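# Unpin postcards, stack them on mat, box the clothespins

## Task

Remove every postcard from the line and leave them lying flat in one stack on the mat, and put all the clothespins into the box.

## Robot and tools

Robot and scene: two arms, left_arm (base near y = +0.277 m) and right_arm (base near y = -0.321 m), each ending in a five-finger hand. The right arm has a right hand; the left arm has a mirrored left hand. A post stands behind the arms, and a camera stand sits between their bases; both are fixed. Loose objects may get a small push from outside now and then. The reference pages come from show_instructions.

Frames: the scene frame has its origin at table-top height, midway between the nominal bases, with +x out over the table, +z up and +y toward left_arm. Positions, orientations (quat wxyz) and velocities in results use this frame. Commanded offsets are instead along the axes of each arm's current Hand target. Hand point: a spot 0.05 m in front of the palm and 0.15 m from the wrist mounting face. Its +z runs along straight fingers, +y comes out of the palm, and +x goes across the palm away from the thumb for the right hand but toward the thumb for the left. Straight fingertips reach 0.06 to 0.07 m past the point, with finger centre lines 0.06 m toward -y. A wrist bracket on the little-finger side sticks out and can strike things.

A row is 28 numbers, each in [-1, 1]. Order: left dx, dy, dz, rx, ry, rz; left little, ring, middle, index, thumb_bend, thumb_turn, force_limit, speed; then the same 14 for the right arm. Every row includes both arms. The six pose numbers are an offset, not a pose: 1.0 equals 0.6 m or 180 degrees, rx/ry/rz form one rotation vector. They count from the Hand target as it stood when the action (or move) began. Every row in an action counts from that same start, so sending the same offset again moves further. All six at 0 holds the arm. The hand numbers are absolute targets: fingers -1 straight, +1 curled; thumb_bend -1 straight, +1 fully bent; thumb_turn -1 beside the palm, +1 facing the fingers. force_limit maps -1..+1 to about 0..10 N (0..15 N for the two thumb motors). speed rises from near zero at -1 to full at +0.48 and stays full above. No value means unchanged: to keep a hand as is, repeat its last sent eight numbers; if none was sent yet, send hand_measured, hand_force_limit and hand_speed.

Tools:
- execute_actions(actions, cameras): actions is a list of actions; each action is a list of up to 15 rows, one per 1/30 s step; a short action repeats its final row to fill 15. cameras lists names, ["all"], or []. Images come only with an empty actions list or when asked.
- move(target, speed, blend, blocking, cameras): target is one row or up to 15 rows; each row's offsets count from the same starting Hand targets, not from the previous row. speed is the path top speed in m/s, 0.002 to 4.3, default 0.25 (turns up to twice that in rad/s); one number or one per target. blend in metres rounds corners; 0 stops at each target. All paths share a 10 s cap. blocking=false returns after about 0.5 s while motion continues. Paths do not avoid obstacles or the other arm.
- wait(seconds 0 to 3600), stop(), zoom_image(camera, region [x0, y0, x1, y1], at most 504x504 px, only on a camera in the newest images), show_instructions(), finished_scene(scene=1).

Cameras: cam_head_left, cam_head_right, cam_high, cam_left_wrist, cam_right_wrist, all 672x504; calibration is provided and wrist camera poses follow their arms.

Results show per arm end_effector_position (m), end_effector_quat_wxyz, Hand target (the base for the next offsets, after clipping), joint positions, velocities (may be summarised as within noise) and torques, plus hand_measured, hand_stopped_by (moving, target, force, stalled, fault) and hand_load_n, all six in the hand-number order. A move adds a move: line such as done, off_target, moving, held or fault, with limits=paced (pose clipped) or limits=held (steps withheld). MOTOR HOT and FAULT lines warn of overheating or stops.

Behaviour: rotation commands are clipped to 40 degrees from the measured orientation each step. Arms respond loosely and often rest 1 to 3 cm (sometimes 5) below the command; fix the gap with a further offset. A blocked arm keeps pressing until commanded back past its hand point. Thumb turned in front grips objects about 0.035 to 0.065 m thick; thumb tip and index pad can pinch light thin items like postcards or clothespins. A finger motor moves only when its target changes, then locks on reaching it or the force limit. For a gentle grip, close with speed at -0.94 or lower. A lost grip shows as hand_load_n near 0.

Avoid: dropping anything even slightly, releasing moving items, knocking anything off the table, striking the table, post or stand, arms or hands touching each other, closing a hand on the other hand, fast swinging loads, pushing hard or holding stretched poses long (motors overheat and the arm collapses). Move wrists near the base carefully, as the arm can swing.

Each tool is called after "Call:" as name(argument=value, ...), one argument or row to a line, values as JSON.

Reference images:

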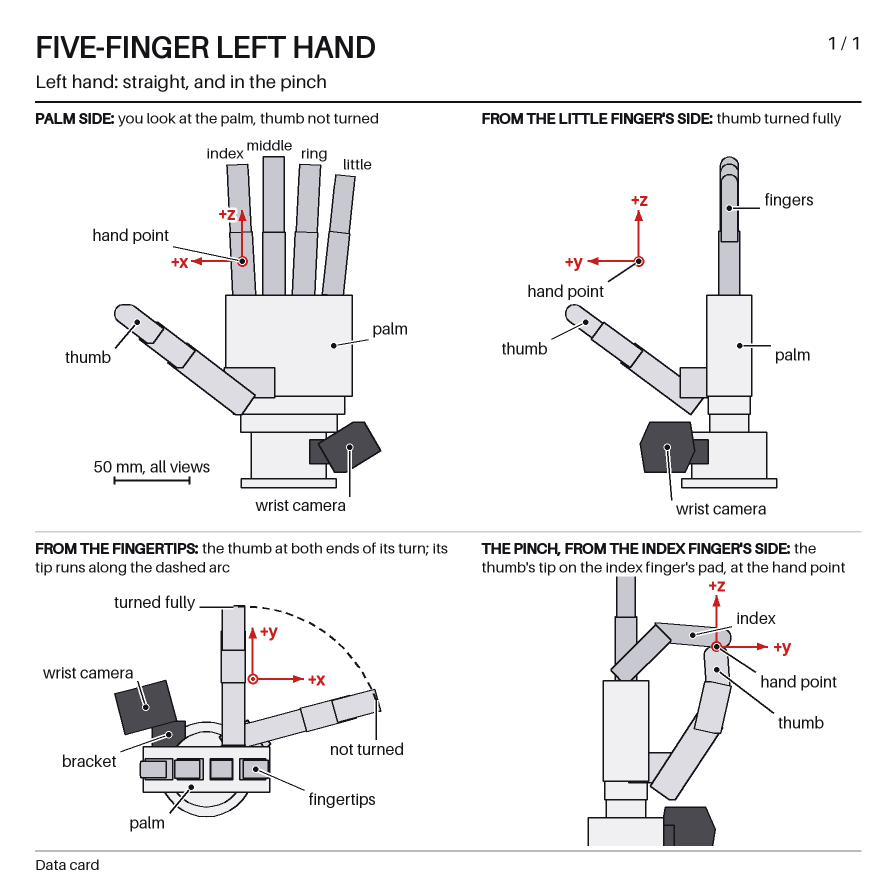

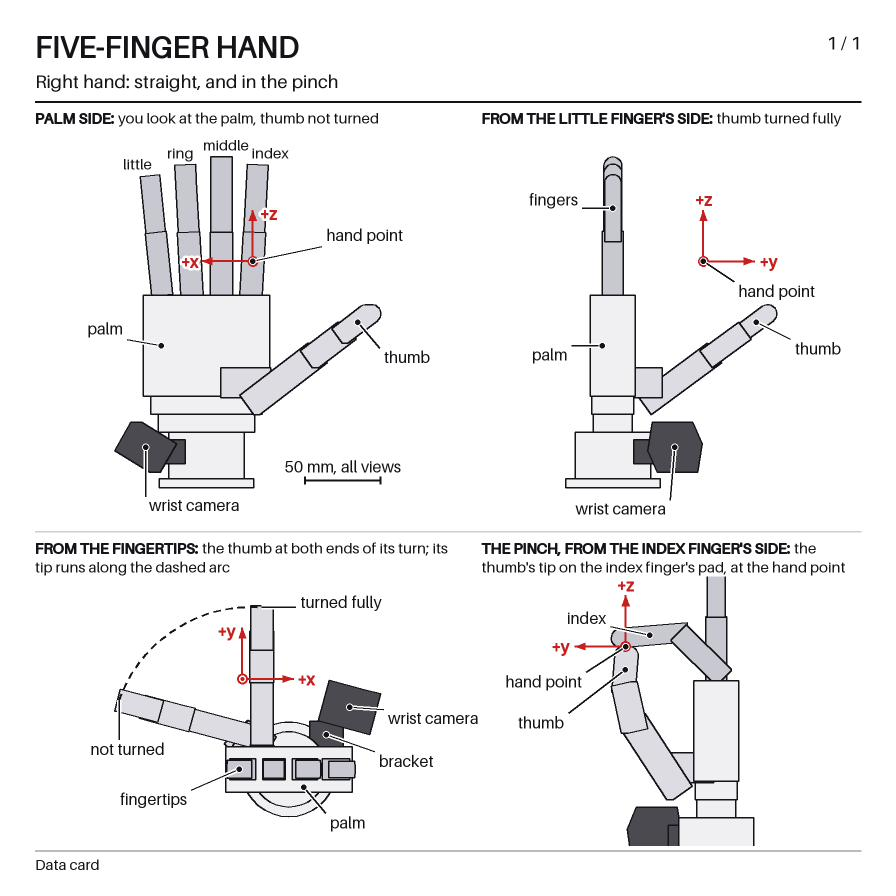

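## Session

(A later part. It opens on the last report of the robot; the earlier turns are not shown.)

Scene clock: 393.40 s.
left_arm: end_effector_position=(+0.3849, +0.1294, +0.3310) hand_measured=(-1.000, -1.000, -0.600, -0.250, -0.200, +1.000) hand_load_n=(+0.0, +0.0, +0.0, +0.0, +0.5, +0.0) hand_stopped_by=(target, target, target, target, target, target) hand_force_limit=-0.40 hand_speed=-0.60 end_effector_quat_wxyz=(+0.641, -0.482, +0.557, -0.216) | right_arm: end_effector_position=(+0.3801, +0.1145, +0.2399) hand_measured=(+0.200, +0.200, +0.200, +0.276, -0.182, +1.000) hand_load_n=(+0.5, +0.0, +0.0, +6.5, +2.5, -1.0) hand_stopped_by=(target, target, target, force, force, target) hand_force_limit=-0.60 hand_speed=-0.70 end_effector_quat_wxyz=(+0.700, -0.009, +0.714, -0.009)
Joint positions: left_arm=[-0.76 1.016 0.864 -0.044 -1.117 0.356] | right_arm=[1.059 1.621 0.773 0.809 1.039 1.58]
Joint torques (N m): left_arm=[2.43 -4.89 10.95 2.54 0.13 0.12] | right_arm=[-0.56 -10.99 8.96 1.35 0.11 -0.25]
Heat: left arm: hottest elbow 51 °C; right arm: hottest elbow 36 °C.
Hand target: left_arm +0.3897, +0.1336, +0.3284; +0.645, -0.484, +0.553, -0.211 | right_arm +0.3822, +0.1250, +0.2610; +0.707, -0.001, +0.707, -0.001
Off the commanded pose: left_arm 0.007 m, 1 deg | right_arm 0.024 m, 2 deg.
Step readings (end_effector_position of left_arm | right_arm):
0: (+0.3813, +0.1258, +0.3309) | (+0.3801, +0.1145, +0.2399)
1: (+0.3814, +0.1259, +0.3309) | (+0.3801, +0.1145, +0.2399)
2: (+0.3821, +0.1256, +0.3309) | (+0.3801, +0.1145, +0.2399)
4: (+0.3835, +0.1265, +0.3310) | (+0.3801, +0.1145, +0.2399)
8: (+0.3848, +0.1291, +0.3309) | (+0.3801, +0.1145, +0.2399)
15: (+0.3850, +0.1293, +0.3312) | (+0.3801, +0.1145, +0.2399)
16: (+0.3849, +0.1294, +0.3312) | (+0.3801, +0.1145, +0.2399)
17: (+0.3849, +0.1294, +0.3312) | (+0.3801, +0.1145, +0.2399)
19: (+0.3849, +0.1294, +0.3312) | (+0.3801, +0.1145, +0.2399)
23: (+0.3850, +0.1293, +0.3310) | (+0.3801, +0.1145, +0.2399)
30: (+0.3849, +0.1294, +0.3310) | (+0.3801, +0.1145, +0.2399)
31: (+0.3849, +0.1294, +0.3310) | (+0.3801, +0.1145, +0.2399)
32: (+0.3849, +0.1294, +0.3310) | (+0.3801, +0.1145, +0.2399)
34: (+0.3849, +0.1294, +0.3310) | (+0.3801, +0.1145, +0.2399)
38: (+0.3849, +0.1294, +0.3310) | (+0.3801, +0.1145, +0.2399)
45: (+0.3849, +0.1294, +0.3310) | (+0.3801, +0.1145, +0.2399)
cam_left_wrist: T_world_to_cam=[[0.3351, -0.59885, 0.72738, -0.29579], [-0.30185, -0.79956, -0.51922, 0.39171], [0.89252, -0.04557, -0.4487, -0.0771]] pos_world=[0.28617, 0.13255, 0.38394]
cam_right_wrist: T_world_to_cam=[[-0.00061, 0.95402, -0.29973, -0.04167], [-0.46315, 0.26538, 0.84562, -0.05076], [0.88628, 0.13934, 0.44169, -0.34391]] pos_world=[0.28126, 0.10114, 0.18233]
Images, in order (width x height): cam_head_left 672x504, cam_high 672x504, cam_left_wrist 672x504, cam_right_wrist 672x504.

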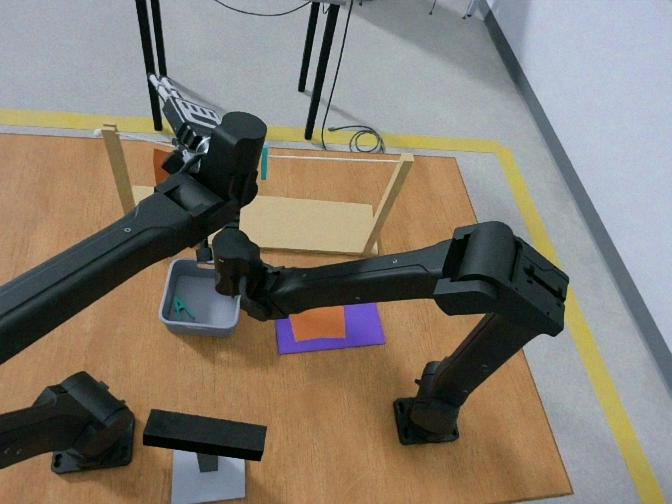

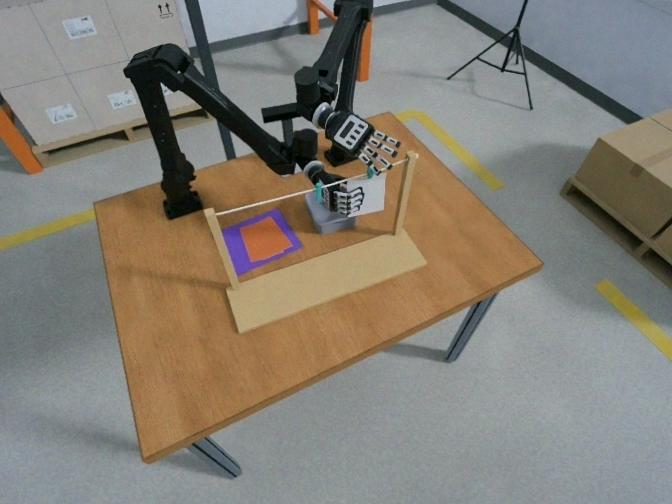

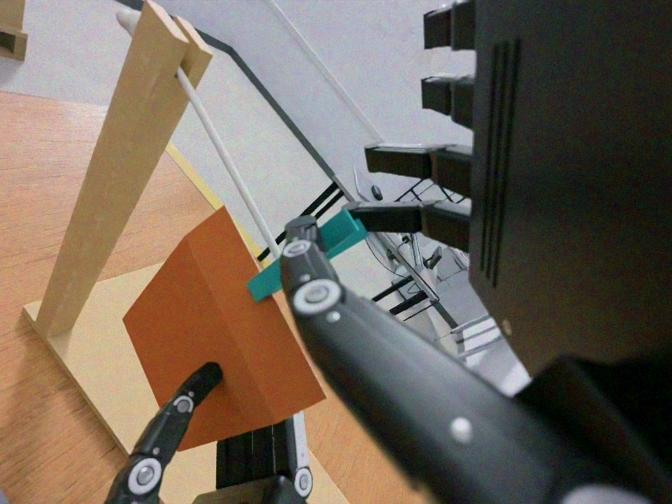

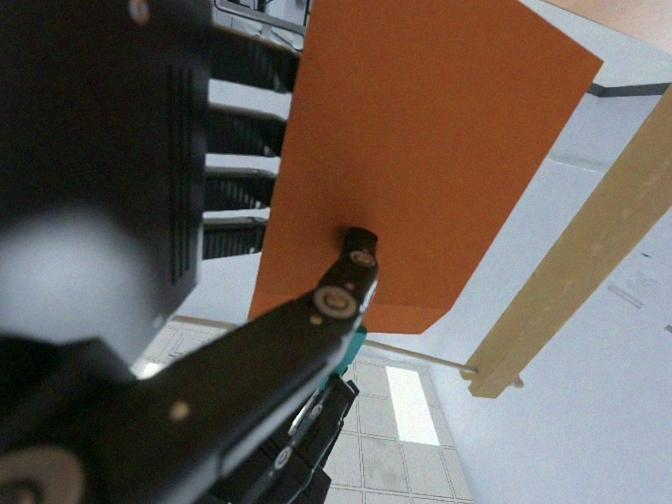

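Call:
execute_actions(
  actions=[
    [[0,0,0,0,0,0,-1,-1,-0.6,0.0,-0.1,1,-0.2,-0.6,0,0,0,0,0,0,0.2,0.2,0.2,0.35,0.1,1,-0.6,-0.7]],
    [[0,0,0,0,0,0,-1,-1,-0.6,0.0,-0.1,1,-0.2,-0.6,0,0,0,0,0,0,0.2,0.2,0.2,0.35,0.1,1,-0.6,-0.7]],
  ],
  cameras=["cam_head_right","cam_left_wrist","cam_high","cam_right_wrist"],
)

Call:
zoom_image(
  camera="cam_left_wrist",
  region=[180, 130, 420, 350],
)

Call:
zoom_image(
  camera="cam_high",
  region=[345, 145, 395, 185],
)

Scene clock: 394.90 s.
left_arm: end_effector_position=(+0.3851, +0.1293, +0.3313) hand_measured=(-1.000, -1.000, -0.600, -0.148, -0.104, +1.000) hand_load_n=(+0.0, -0.5, +0.0, +6.5, +5.0, -1.5) hand_stopped_by=(target, target, target, force, target, target) hand_force_limit=-0.20 hand_speed=-0.60 end_effector_quat_wxyz=(+0.641, -0.482, +0.557, -0.217) | right_arm: end_effector_position=(+0.3801, +0.1145, +0.2395) hand_measured=(+0.200, +0.200, +0.200, +0.276, -0.182, +1.000) hand_load_n=(+0.5, +0.0, +0.0, +6.0, +2.5, -1.0) hand_stopped_by=(target, target, target, force, force, target) hand_force_limit=-0.60 hand_speed=-0.70 end_effector_quat_wxyz=(+0.700, -0.010, +0.714, -0.009)
Joint positions: left_arm=[-0.76 1.016 0.864 -0.042 -1.117 0.356] | right_arm=[1.059 1.621 0.773 0.807 1.039 1.58]
Joint torques (N m): left_arm=[1.67 -4.72 11 2.47 0.12 0.1] | right_arm=[-0.56 -11.05 8.96 1.37 0.11 -0.25]
Heat: left arm: hottest elbow 51 °C; right arm: hottest elbow 36 °C.
Hand target: left_arm +0.3897, +0.1336, +0.3284; +0.645, -0.484, +0.553, -0.211 | right_arm +0.3822, +0.1250, +0.2610; +0.707, -0.001, +0.707, -0.001
Off the commanded pose: left_arm 0.007 m, 1 deg | right_arm 0.024 m, 2 deg.
Step readings (end_effector_position of left_arm | right_arm):
0: (+0.3849, +0.1294, +0.3310) | (+0.3801, +0.1145, +0.2399)
1: (+0.3849, +0.1294, +0.3310) | (+0.3801, +0.1145, +0.2399)
2: (+0.3849, +0.1294, +0.3310) | (+0.3801, +0.1145, +0.2399)
4: (+0.3849, +0.1294, +0.3310) | (+0.3801, +0.1145, +0.2399)
8: (+0.3851, +0.1293, +0.3313) | (+0.3801, +0.1145, +0.2395)
15: (+0.3851, +0.1293, +0.3313) | (+0.3801, +0.1145, +0.2395)
16: (+0.3851, +0.1293, +0.3313) | (+0.3801, +0.1145, +0.2395)
17: (+0.3851, +0.1293, +0.3313) | (+0.3801, +0.1145, +0.2395)
19: (+0.3851, +0.1293, +0.3313) | (+0.3801, +0.1145, +0.2395)
23: (+0.3851, +0.1293, +0.3313) | (+0.3801, +0.1145, +0.2395)
30: (+0.3851, +0.1293, +0.3313) | (+0.3801, +0.1145, +0.2395)
cam_left_wrist: T_world_to_cam=[[0.33423, -0.59811, 0.72839, -0.29619], [-0.30126, -0.80009, -0.51875, 0.39144], [0.89305, -0.04605, -0.4476, -0.07766]] pos_world=[0.28627, 0.13245, 0.38405]
cam_right_wrist: T_world_to_cam=[[-0.00085, 0.95362, -0.301, -0.04132], [-0.46248, 0.2665, 0.84563, -0.05083], [0.88663, 0.13993, 0.44081, -0.34366]] pos_world=[0.28116, 0.10104, 0.18203]
Images, in order (width x height): cam_head_right 672x504, cam_high 672x504, cam_left_wrist 672x504, cam_right_wrist 672x504.

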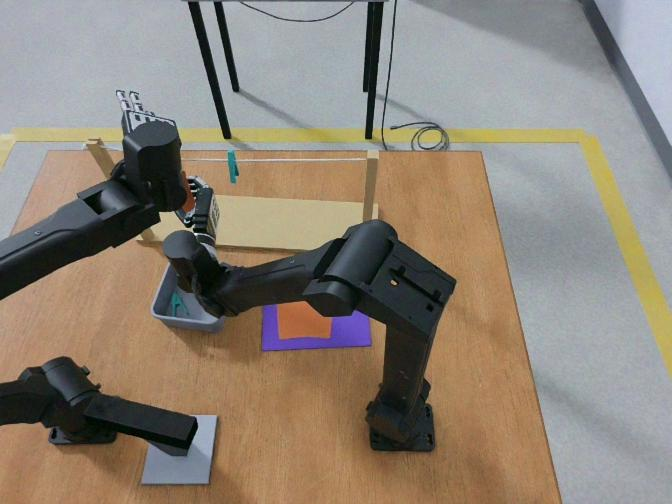

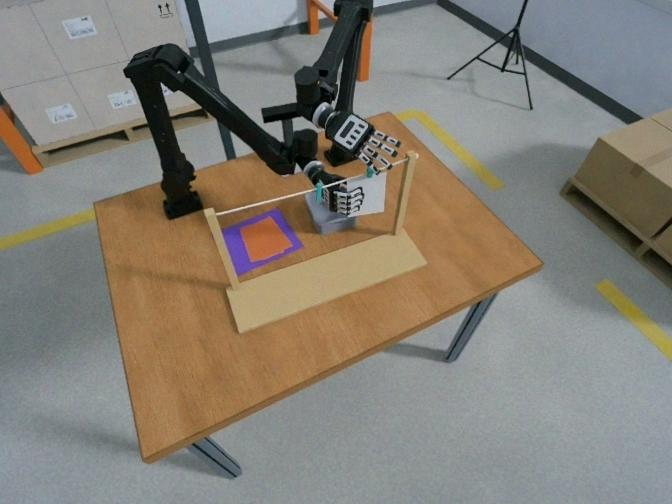

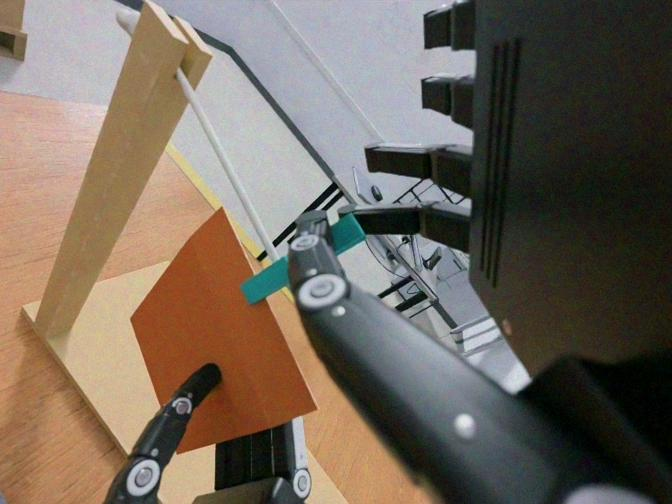

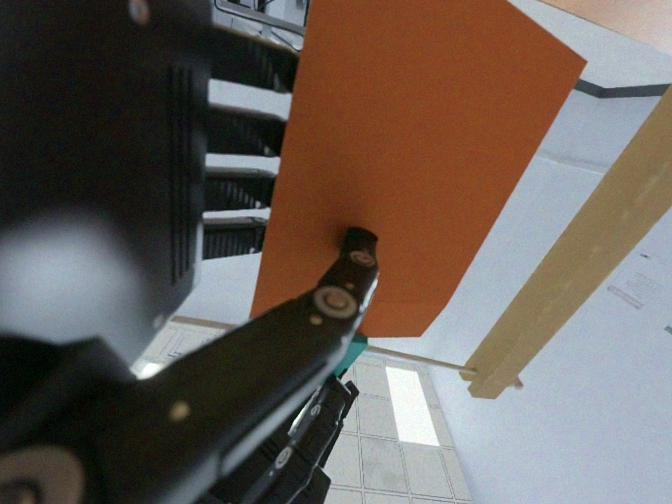

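Scaled by 2.100 from the camera's image (finer frame: 960x720).

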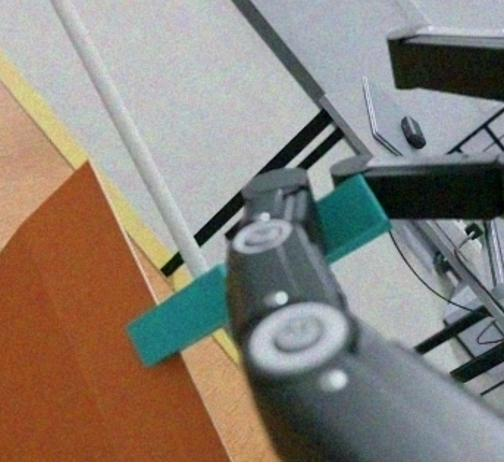

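Scaled by 10.080 from the camera's image (finer frame: 960x720).

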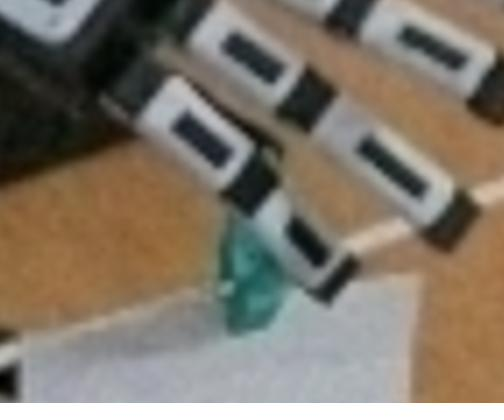

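Call:
execute_actions(
  actions=[
    [[0,0,0,0,0,0,-1,-1,-0.6,0.02,-0.1,1,0.6,-0.5,0,0,0,0,0,0,0.2,0.2,0.2,0.35,0.1,1,-0.6,-0.7]],
    [[0,0,0,0,0,0,-1,-1,-0.6,0.02,-0.1,1,0.6,-0.5,0,0,0,0,0,0,0.2,0.2,0.2,0.35,0.1,1,-0.6,-0.7]],
  ],
  cameras=["cam_head_right","cam_left_wrist","cam_high","cam_right_wrist"],
)

Call:
zoom_image(
  camera="cam_left_wrist",
  region=[180, 130, 420, 350],
)

Call:
zoom_image(
  camera="cam_high",
  region=[345, 145, 395, 185],
)

Scene clock: 396.33 s.
left_arm: end_effector_position=(+0.3853, +0.1293, +0.3312) hand_measured=(-1.000, -1.000, -0.600, +0.020, -0.102, +1.000) hand_load_n=(+0.0, +0.0, -0.5, +0.0, +0.0, +0.0) hand_stopped_by=(target, target, target, target, target, target) hand_force_limit=0.60 hand_speed=-0.50 end_effector_quat_wxyz=(+0.641, -0.482, +0.556, -0.217) | right_arm: end_effector_position=(+0.3801, +0.1145, +0.2395) hand_measured=(+0.200, +0.200, +0.200, +0.276, -0.182, +1.000) hand_load_n=(+0.0, +0.0, +0.0, +4.0, +2.0, -1.5) hand_stopped_by=(target, target, target, force, force, target) hand_force_limit=-0.60 hand_speed=-0.70 end_effector_quat_wxyz=(+0.700, -0.010, +0.714, -0.009)
Joint positions: left_arm=[-0.759 1.017 0.864 -0.041 -1.117 0.356] | right_arm=[1.059 1.621 0.773 0.807 1.039 1.58]
Joint torques (N m): left_arm=[1.96 -3.72 10.95 2.03 0.11 0.11] | right_arm=[-0.56 -10.99 8.96 1.37 0.11 -0.25]
Heat: left arm: hottest elbow 50 °C; right arm: hottest elbow 36 °C.
Hand target: left_arm +0.3897, +0.1336, +0.3284; +0.645, -0.484, +0.553, -0.212 | right_arm +0.3822, +0.1250, +0.2610; +0.707, -0.001, +0.707, -0.001
Off the commanded pose: left_arm 0.007 m, 1 deg | right_arm 0.024 m, 2 deg.
Step readings (end_effector_position of left_arm | right_arm):
0: (+0.3851, +0.1293, +0.3313) | (+0.3801, +0.1145, +0.2395)
1: (+0.3851, +0.1293, +0.3313) | (+0.3801, +0.1145, +0.2395)
2: (+0.3851, +0.1293, +0.3313) | (+0.3801, +0.1145, +0.2395)
4: (+0.3852, +0.1292, +0.3315) | (+0.3801, +0.1145, +0.2395)
8: (+0.3853, +0.1291, +0.3312) | (+0.3801, +0.1145, +0.2395)
15: (+0.3853, +0.1293, +0.3312) | (+0.3801, +0.1145, +0.2395)
16: (+0.3853, +0.1293, +0.3312) | (+0.3801, +0.1145, +0.2395)
17: (+0.3853, +0.1293, +0.3312) | (+0.3801, +0.1145, +0.2395)
19: (+0.3853, +0.1293, +0.3312) | (+0.3801, +0.1145, +0.2395)
23: (+0.3853, +0.1293, +0.3312) | (+0.3801, +0.1145, +0.2395)
30: (+0.3853, +0.1293, +0.3312) | (+0.3801, +0.1145, +0.2395)
cam_left_wrist: T_world_to_cam=[[0.33406, -0.59757, 0.72891, -0.29641], [-0.30065, -0.8005, -0.51847, 0.39122], [0.89332, -0.04595, -0.44707, -0.07817]] pos_world=[0.28647, 0.13245, 0.38395]
cam_right_wrist: T_world_to_cam=[[-0.00085, 0.95362, -0.301, -0.04132], [-0.46248, 0.2665, 0.84563, -0.05083], [0.88663, 0.13993, 0.44081, -0.34366]] pos_world=[0.28116, 0.10104, 0.18203]
Images, in order (width x height): cam_head_right 672x504, cam_high 672x504, cam_left_wrist 672x504, cam_right_wrist 672x504.

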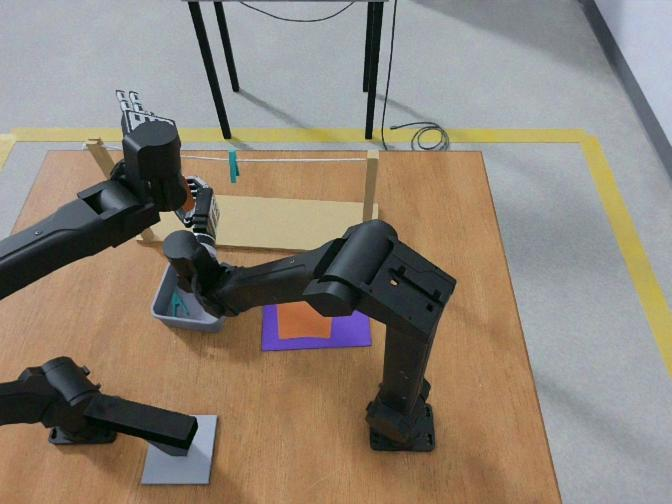

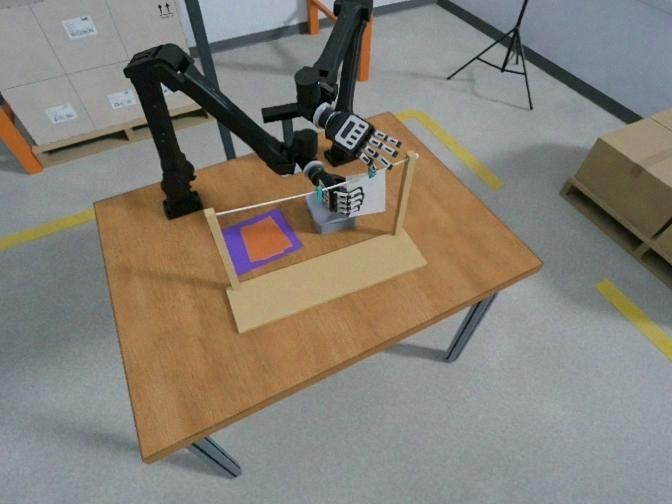

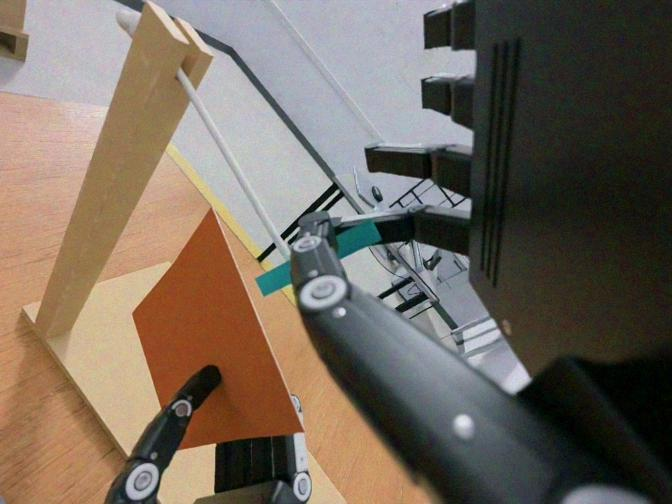

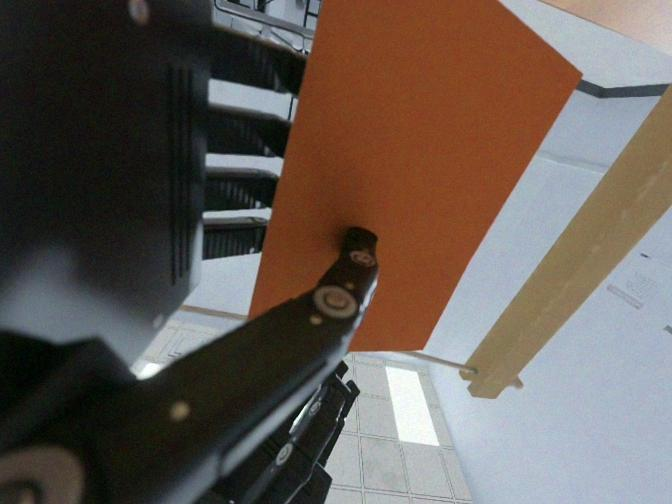

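Scaled by 2.100 from the camera's image (finer frame: 960x720).

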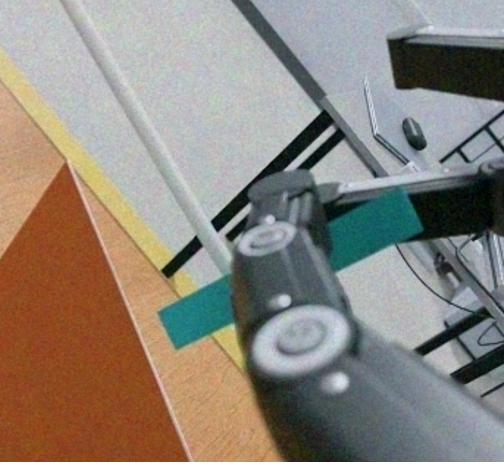

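Scaled by 10.080 from the camera's image (finer frame: 960x720).

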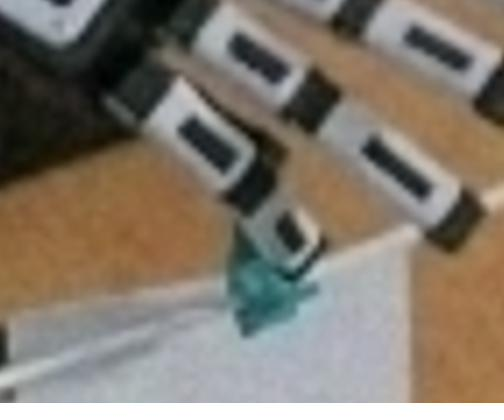

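Call:
move(
  target=[
    [0,0,0,0,0,0,-1,-1,-0.6,0.02,-0.3,1,0,-0.5,0.05,0,0,0,0,0,0.2,0.2,0.2,0.35,0.1,1,-0.6,-0.8],
    [0,0,0,0,0,0,-1,-1,-0.6,0.02,-0.3,1,0,-0.5,0.05,0,-0.15,0,0,0,0.2,0.2,0.2,0.35,0.1,1,-0.6,-0.8],
  ],
  speed=0.1,
  cameras=["all"],
)

Call:
zoom_image(
  camera="cam_left_wrist",
  region=[180, 130, 420, 350],
)

Call:
zoom_image(
  camera="cam_high",
  region=[345, 145, 395, 185],
)

Scene clock: 399.13 s.
left_arm: end_effector_position=(+0.3853, +0.1293, +0.3312) hand_measured=(-1.000, -1.000, -0.600, +0.020, -0.300, +1.000) hand_load_n=(+0.0, +0.0, +0.0, +0.0, +0.0, +0.0) hand_stopped_by=(target, target, target, target, target, target) hand_force_limit=0.00 hand_speed=-0.50 end_effector_quat_wxyz=(+0.641, -0.482, +0.556, -0.217) | right_arm: end_effector_position=(+0.2944, +0.1288, +0.2221) hand_measured=(+0.200, +0.200, +0.200, +0.276, -0.182, +1.000) hand_load_n=(+0.0, +0.0, +0.0, +4.0, +2.0, -1.5) hand_stopped_by=(target, target, target, force, force, target) hand_force_limit=-0.60 hand_speed=-0.80 end_effector_quat_wxyz=(+0.703, -0.010, +0.711, -0.006)
Joint positions: left_arm=[-0.759 1.017 0.864 -0.041 -1.117 0.356] | right_arm=[1.255 1.623 0.691 0.896 1.229 1.58]
Joint torques (N m): left_arm=[1.61 -3.9 11.08 2.52 0.05 0.16] | right_arm=[-1.03 -10.7 5.09 2.39 0.15 -0.23]
Heat: left arm: hottest elbow 50 °C; right arm: hottest elbow 36 °C.
Hand target: left_arm +0.3897, +0.1336, +0.3284; +0.645, -0.484, +0.553, -0.212 | right_arm +0.2922, +0.1250, +0.2312; +0.707, -0.001, +0.707, -0.001
Off the commanded pose: left_arm 0.007 m, 1 deg | right_arm 0.010 m, 1 deg.
move: done
cam_left_wrist: T_world_to_cam=[[0.33406, -0.59757, 0.72891, -0.29641], [-0.30065, -0.8005, -0.51847, 0.39122], [0.89332, -0.04595, -0.44707, -0.07817]] pos_world=[0.28647, 0.13245, 0.38395]
cam_right_wrist: T_world_to_cam=[[-0.00341, 0.95448, -0.29827, -0.06014], [-0.47183, 0.26144, 0.84203, -0.07526], [0.88168, 0.1436, 0.44946, -0.26299]] pos_world=[0.19616, 0.11484, 0.16364]

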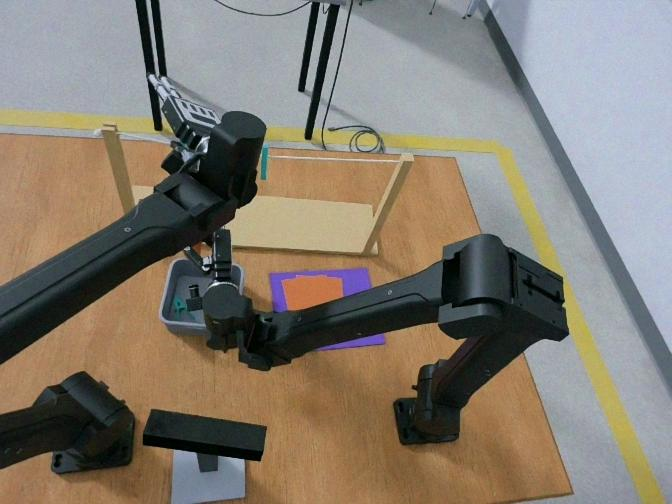

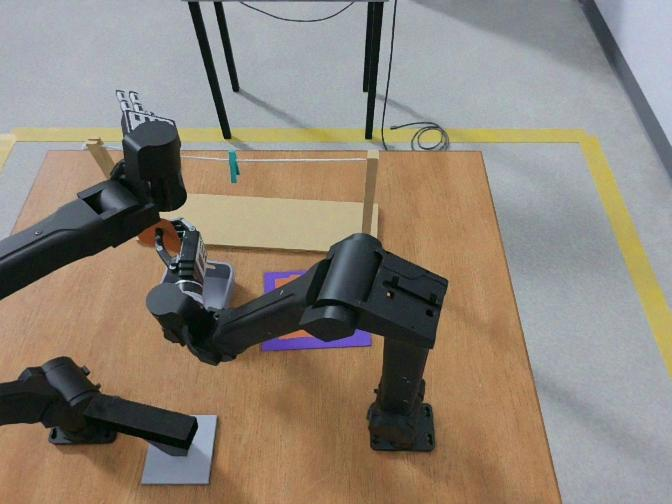

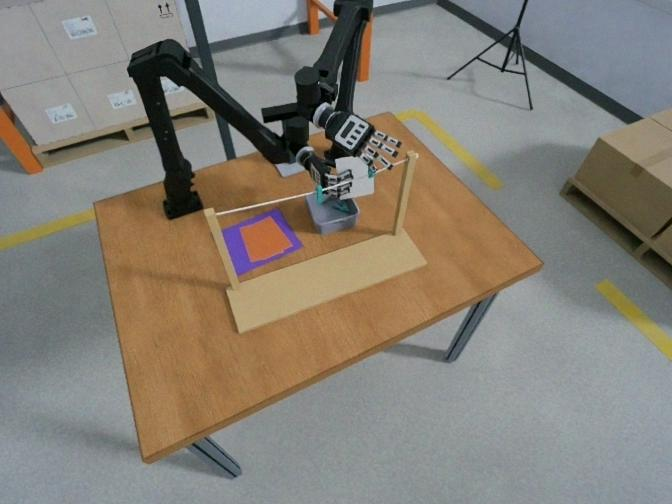

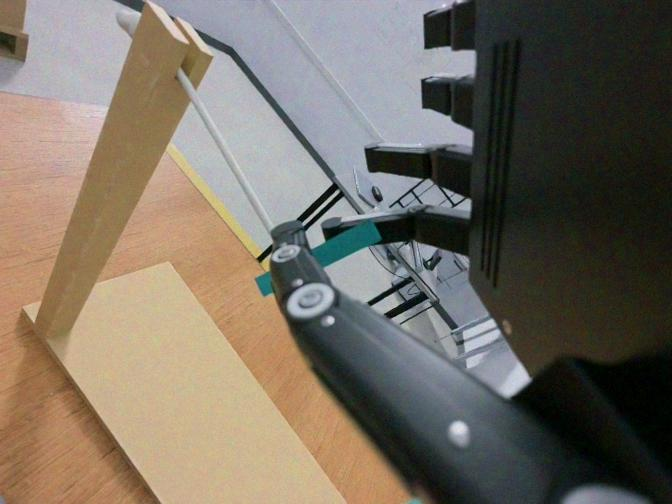

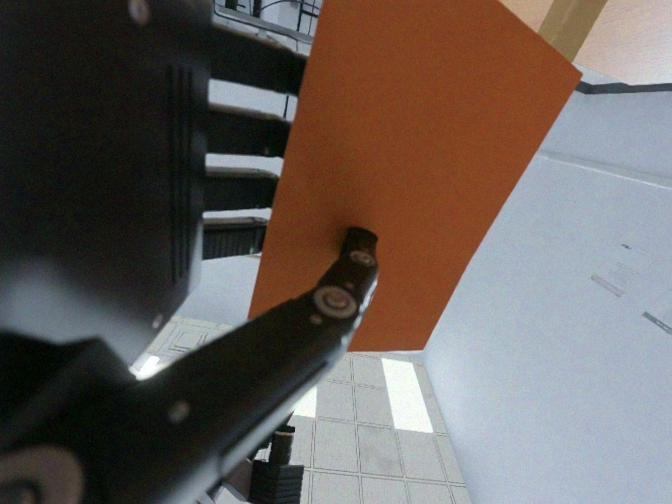

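Scaled by 2.100 from the camera's image (finer frame: 960x720).

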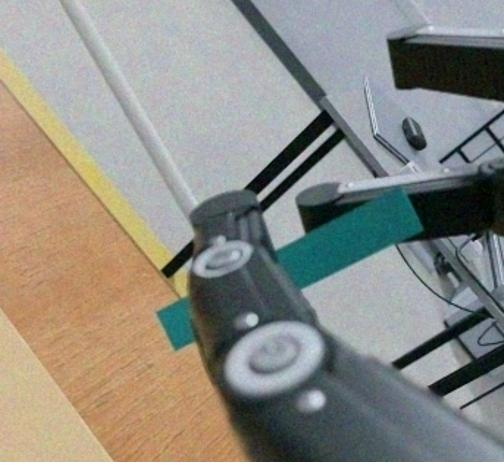

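Scaled by 10.080 from the camera's image (finer frame: 960x720).

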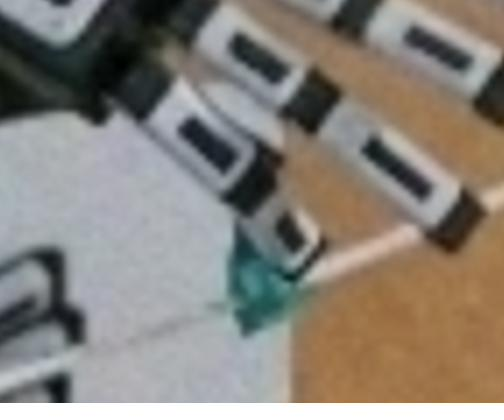

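Call:
zoom_image(
  camera="cam_left_wrist",
  region=[240, 190, 400, 310],
)

Call:
zoom_image(
  camera="cam_high",
  region=[360, 160, 385, 183],
)

Scaled by 3.150 from the camera's image (finer frame: 960x720).

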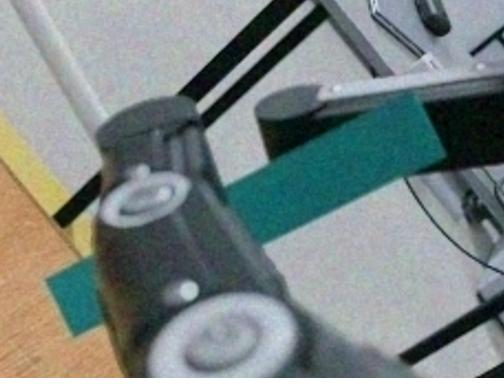

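Scaled by 20.160 from the camera's image (finer frame: 960x720).

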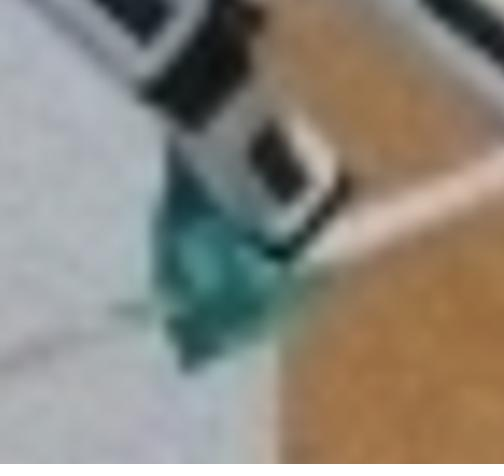

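Call:
move(
  target=[
    [-0.0507,-0.0857,-0.0079,0,0,0,-1,-1,-0.6,0.02,-0.35,1,0,-0.5,0,0,0,0,0,0,0.2,0.2,0.2,0.35,0.1,1,-0.6,-0.8],
    [-0.0507,-0.0857,-0.0079,0,0,0,-1,-1,-0.6,-0.5,-0.35,1,0,-0.5,0,-0.2917,-0.0333,0,0,0,0.2,0.2,0.2,0.35,0.1,1,-0.6,-0.8],
  ],
  speed=[0.06,0.15],
  cameras=["all"],
)

Call:
zoom_image(
  camera="cam_left_wrist",
  region=[150, 220, 390, 440],
)

Call:
zoom_image(
  camera="cam_high",
  region=[345, 145, 395, 185],
)

Scene clock: 404.50 s.
left_arm: end_effector_position=(+0.3847, +0.1301, +0.3574) hand_measured=(-1.000, -1.000, -0.600, -0.500, -0.350, +1.000) hand_load_n=(+0.0, +0.0, +0.0, +0.0, +0.0, +0.0) hand_stopped_by=(target, target, target, target, target, target) hand_force_limit=0.00 hand_speed=-0.50 end_effector_quat_wxyz=(+0.640, -0.475, +0.570, -0.200) | right_arm: end_effector_position=(+0.2716, -0.0492, +0.2328) hand_measured=(+0.200, +0.200, +0.200, +0.276, -0.182, +1.000) hand_load_n=(+0.0, +0.0, +0.5, +4.0, +2.0, -1.5) hand_stopped_by=(target, target, target, force, force, target) hand_force_limit=-0.60 hand_speed=-0.80 end_effector_quat_wxyz=(+0.708, +0.005, +0.706, +0.003)
Joint positions: left_arm=[-0.759 1.017 0.949 -0.166 -1.117 0.362] | right_arm=[1.104 1.168 0.247 0.925 1.088 1.578]
Joint torques (N m): left_arm=[1.67 -5.95 16.57 1.03 -0.05 0.13] | right_arm=[-1.55 -3.84 5.46 1.33 -0.28 -0.24]
Heat: left arm: hottest elbow 51 °C; right arm: hottest elbow 35 °C.
Hand target: left_arm +0.3898, +0.1335, +0.3884; +0.645, -0.484, +0.553, -0.212 | right_arm +0.2721, -0.0500, +0.2315; +0.707, -0.001, +0.707, -0.001
Off the commanded pose: left_arm 0.032 m, 3 deg | right_arm 0.002 m, 1 deg.
move: off_target (left_arm); target 2's new numbers were sent with left_arm's hand 0.032 m and 3 deg from that target
cam_left_wrist: T_world_to_cam=[[0.35686, -0.62132, 0.69757, -0.30933], [-0.31823, -0.78293, -0.53455, 0.41548], [0.87828, -0.03123, -0.47712, -0.05125]] pos_world=[0.28762, 0.1315, 0.41342]
cam_right_wrist: T_world_to_cam=[[0.00928, 0.9645, -0.2639, 0.10182], [-0.4813, 0.23564, 0.84429, -0.04769], [0.87651, 0.11918, 0.4664, -0.22587]] pos_world=[0.17408, -0.06005, 0.17248]

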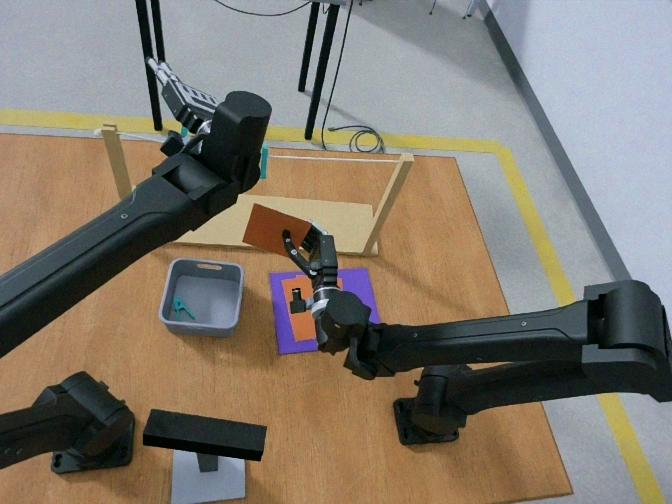

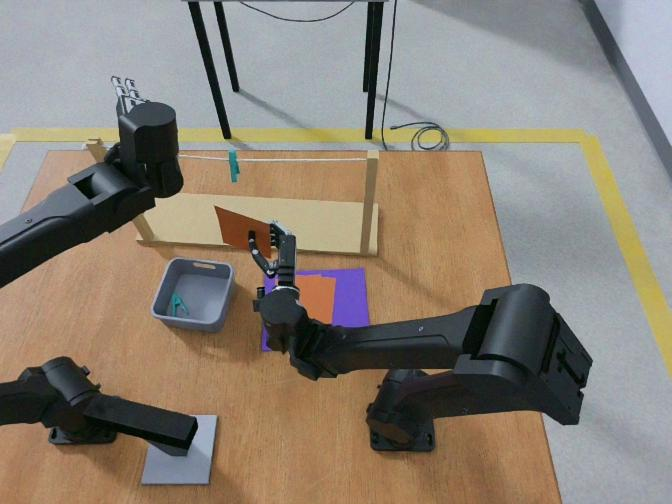

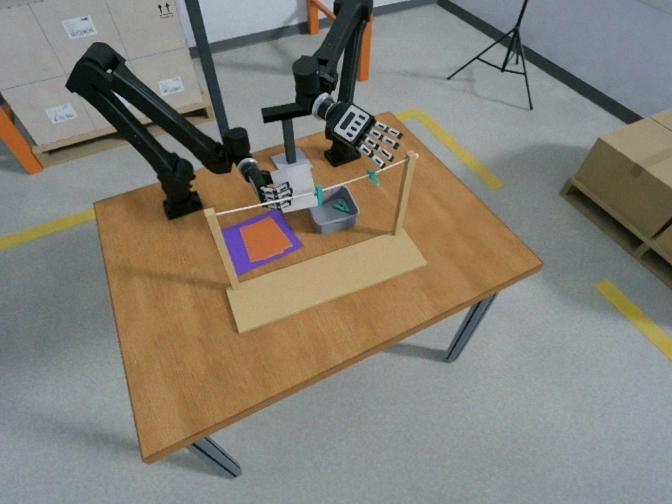

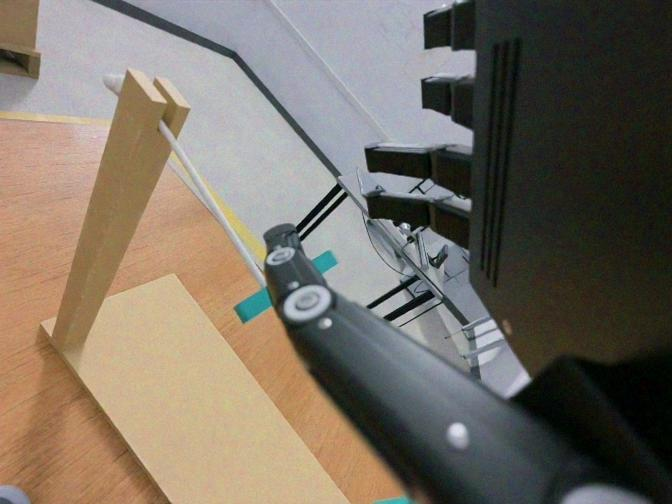

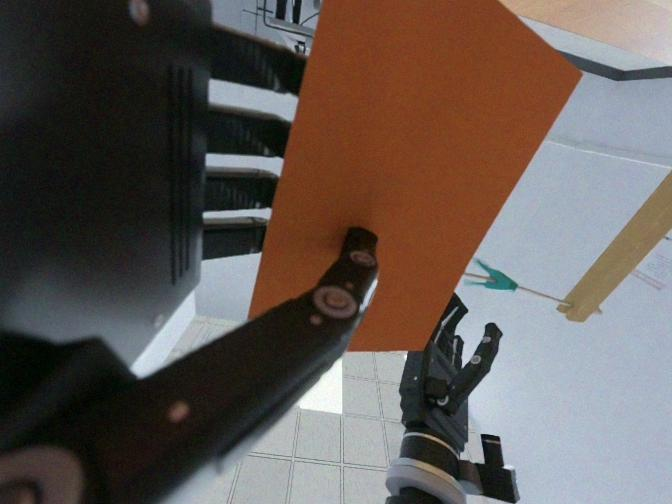

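Scaled by 2.100 from the camera's image (finer frame: 960x720).

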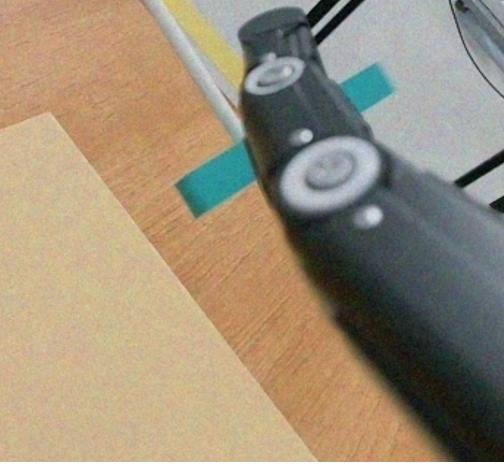

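Scaled by 10.080 from the camera's image (finer frame: 960x720).

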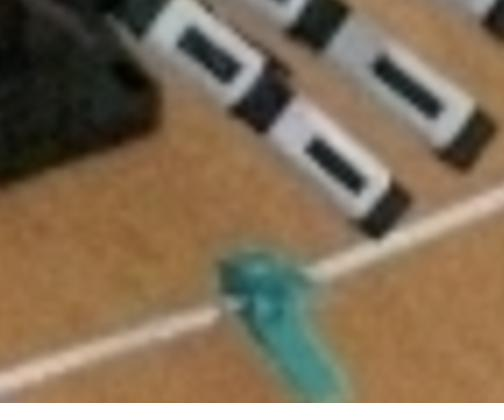

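Call:
zoom_image(
  camera="cam_right_wrist",
  region=[430, 220, 560, 330],
)

Call:
zoom_image(
  camera="cam_high",
  region=[355, 160, 390, 190],
)

Call:
zoom_image(
  camera="cam_head_right",
  region=[100, 120, 260, 240],
)

Scaled by 3.877 from the camera's image (finer frame: 960x720).

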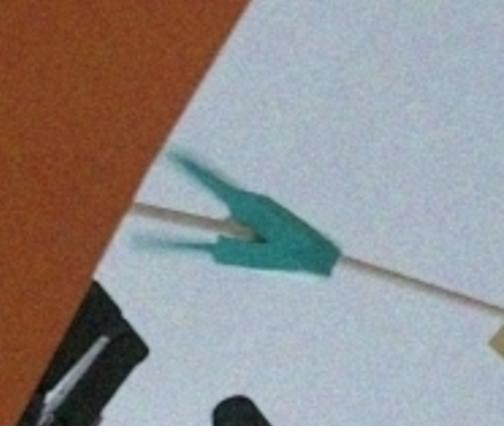

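Scaled by 14.400 from the camera's image (finer frame: 960x720).

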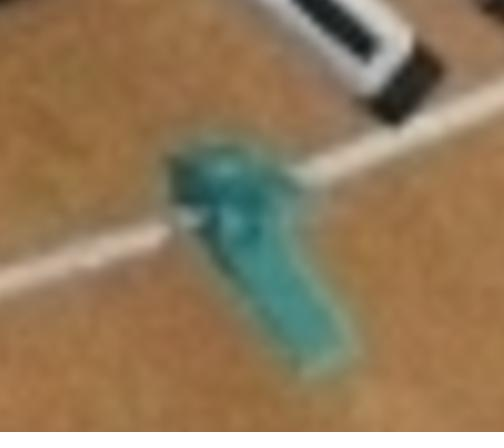

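Scaled by 3.150 from the camera's image (finer frame: 960x720).

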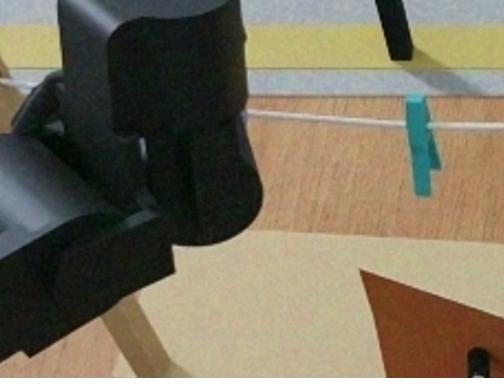

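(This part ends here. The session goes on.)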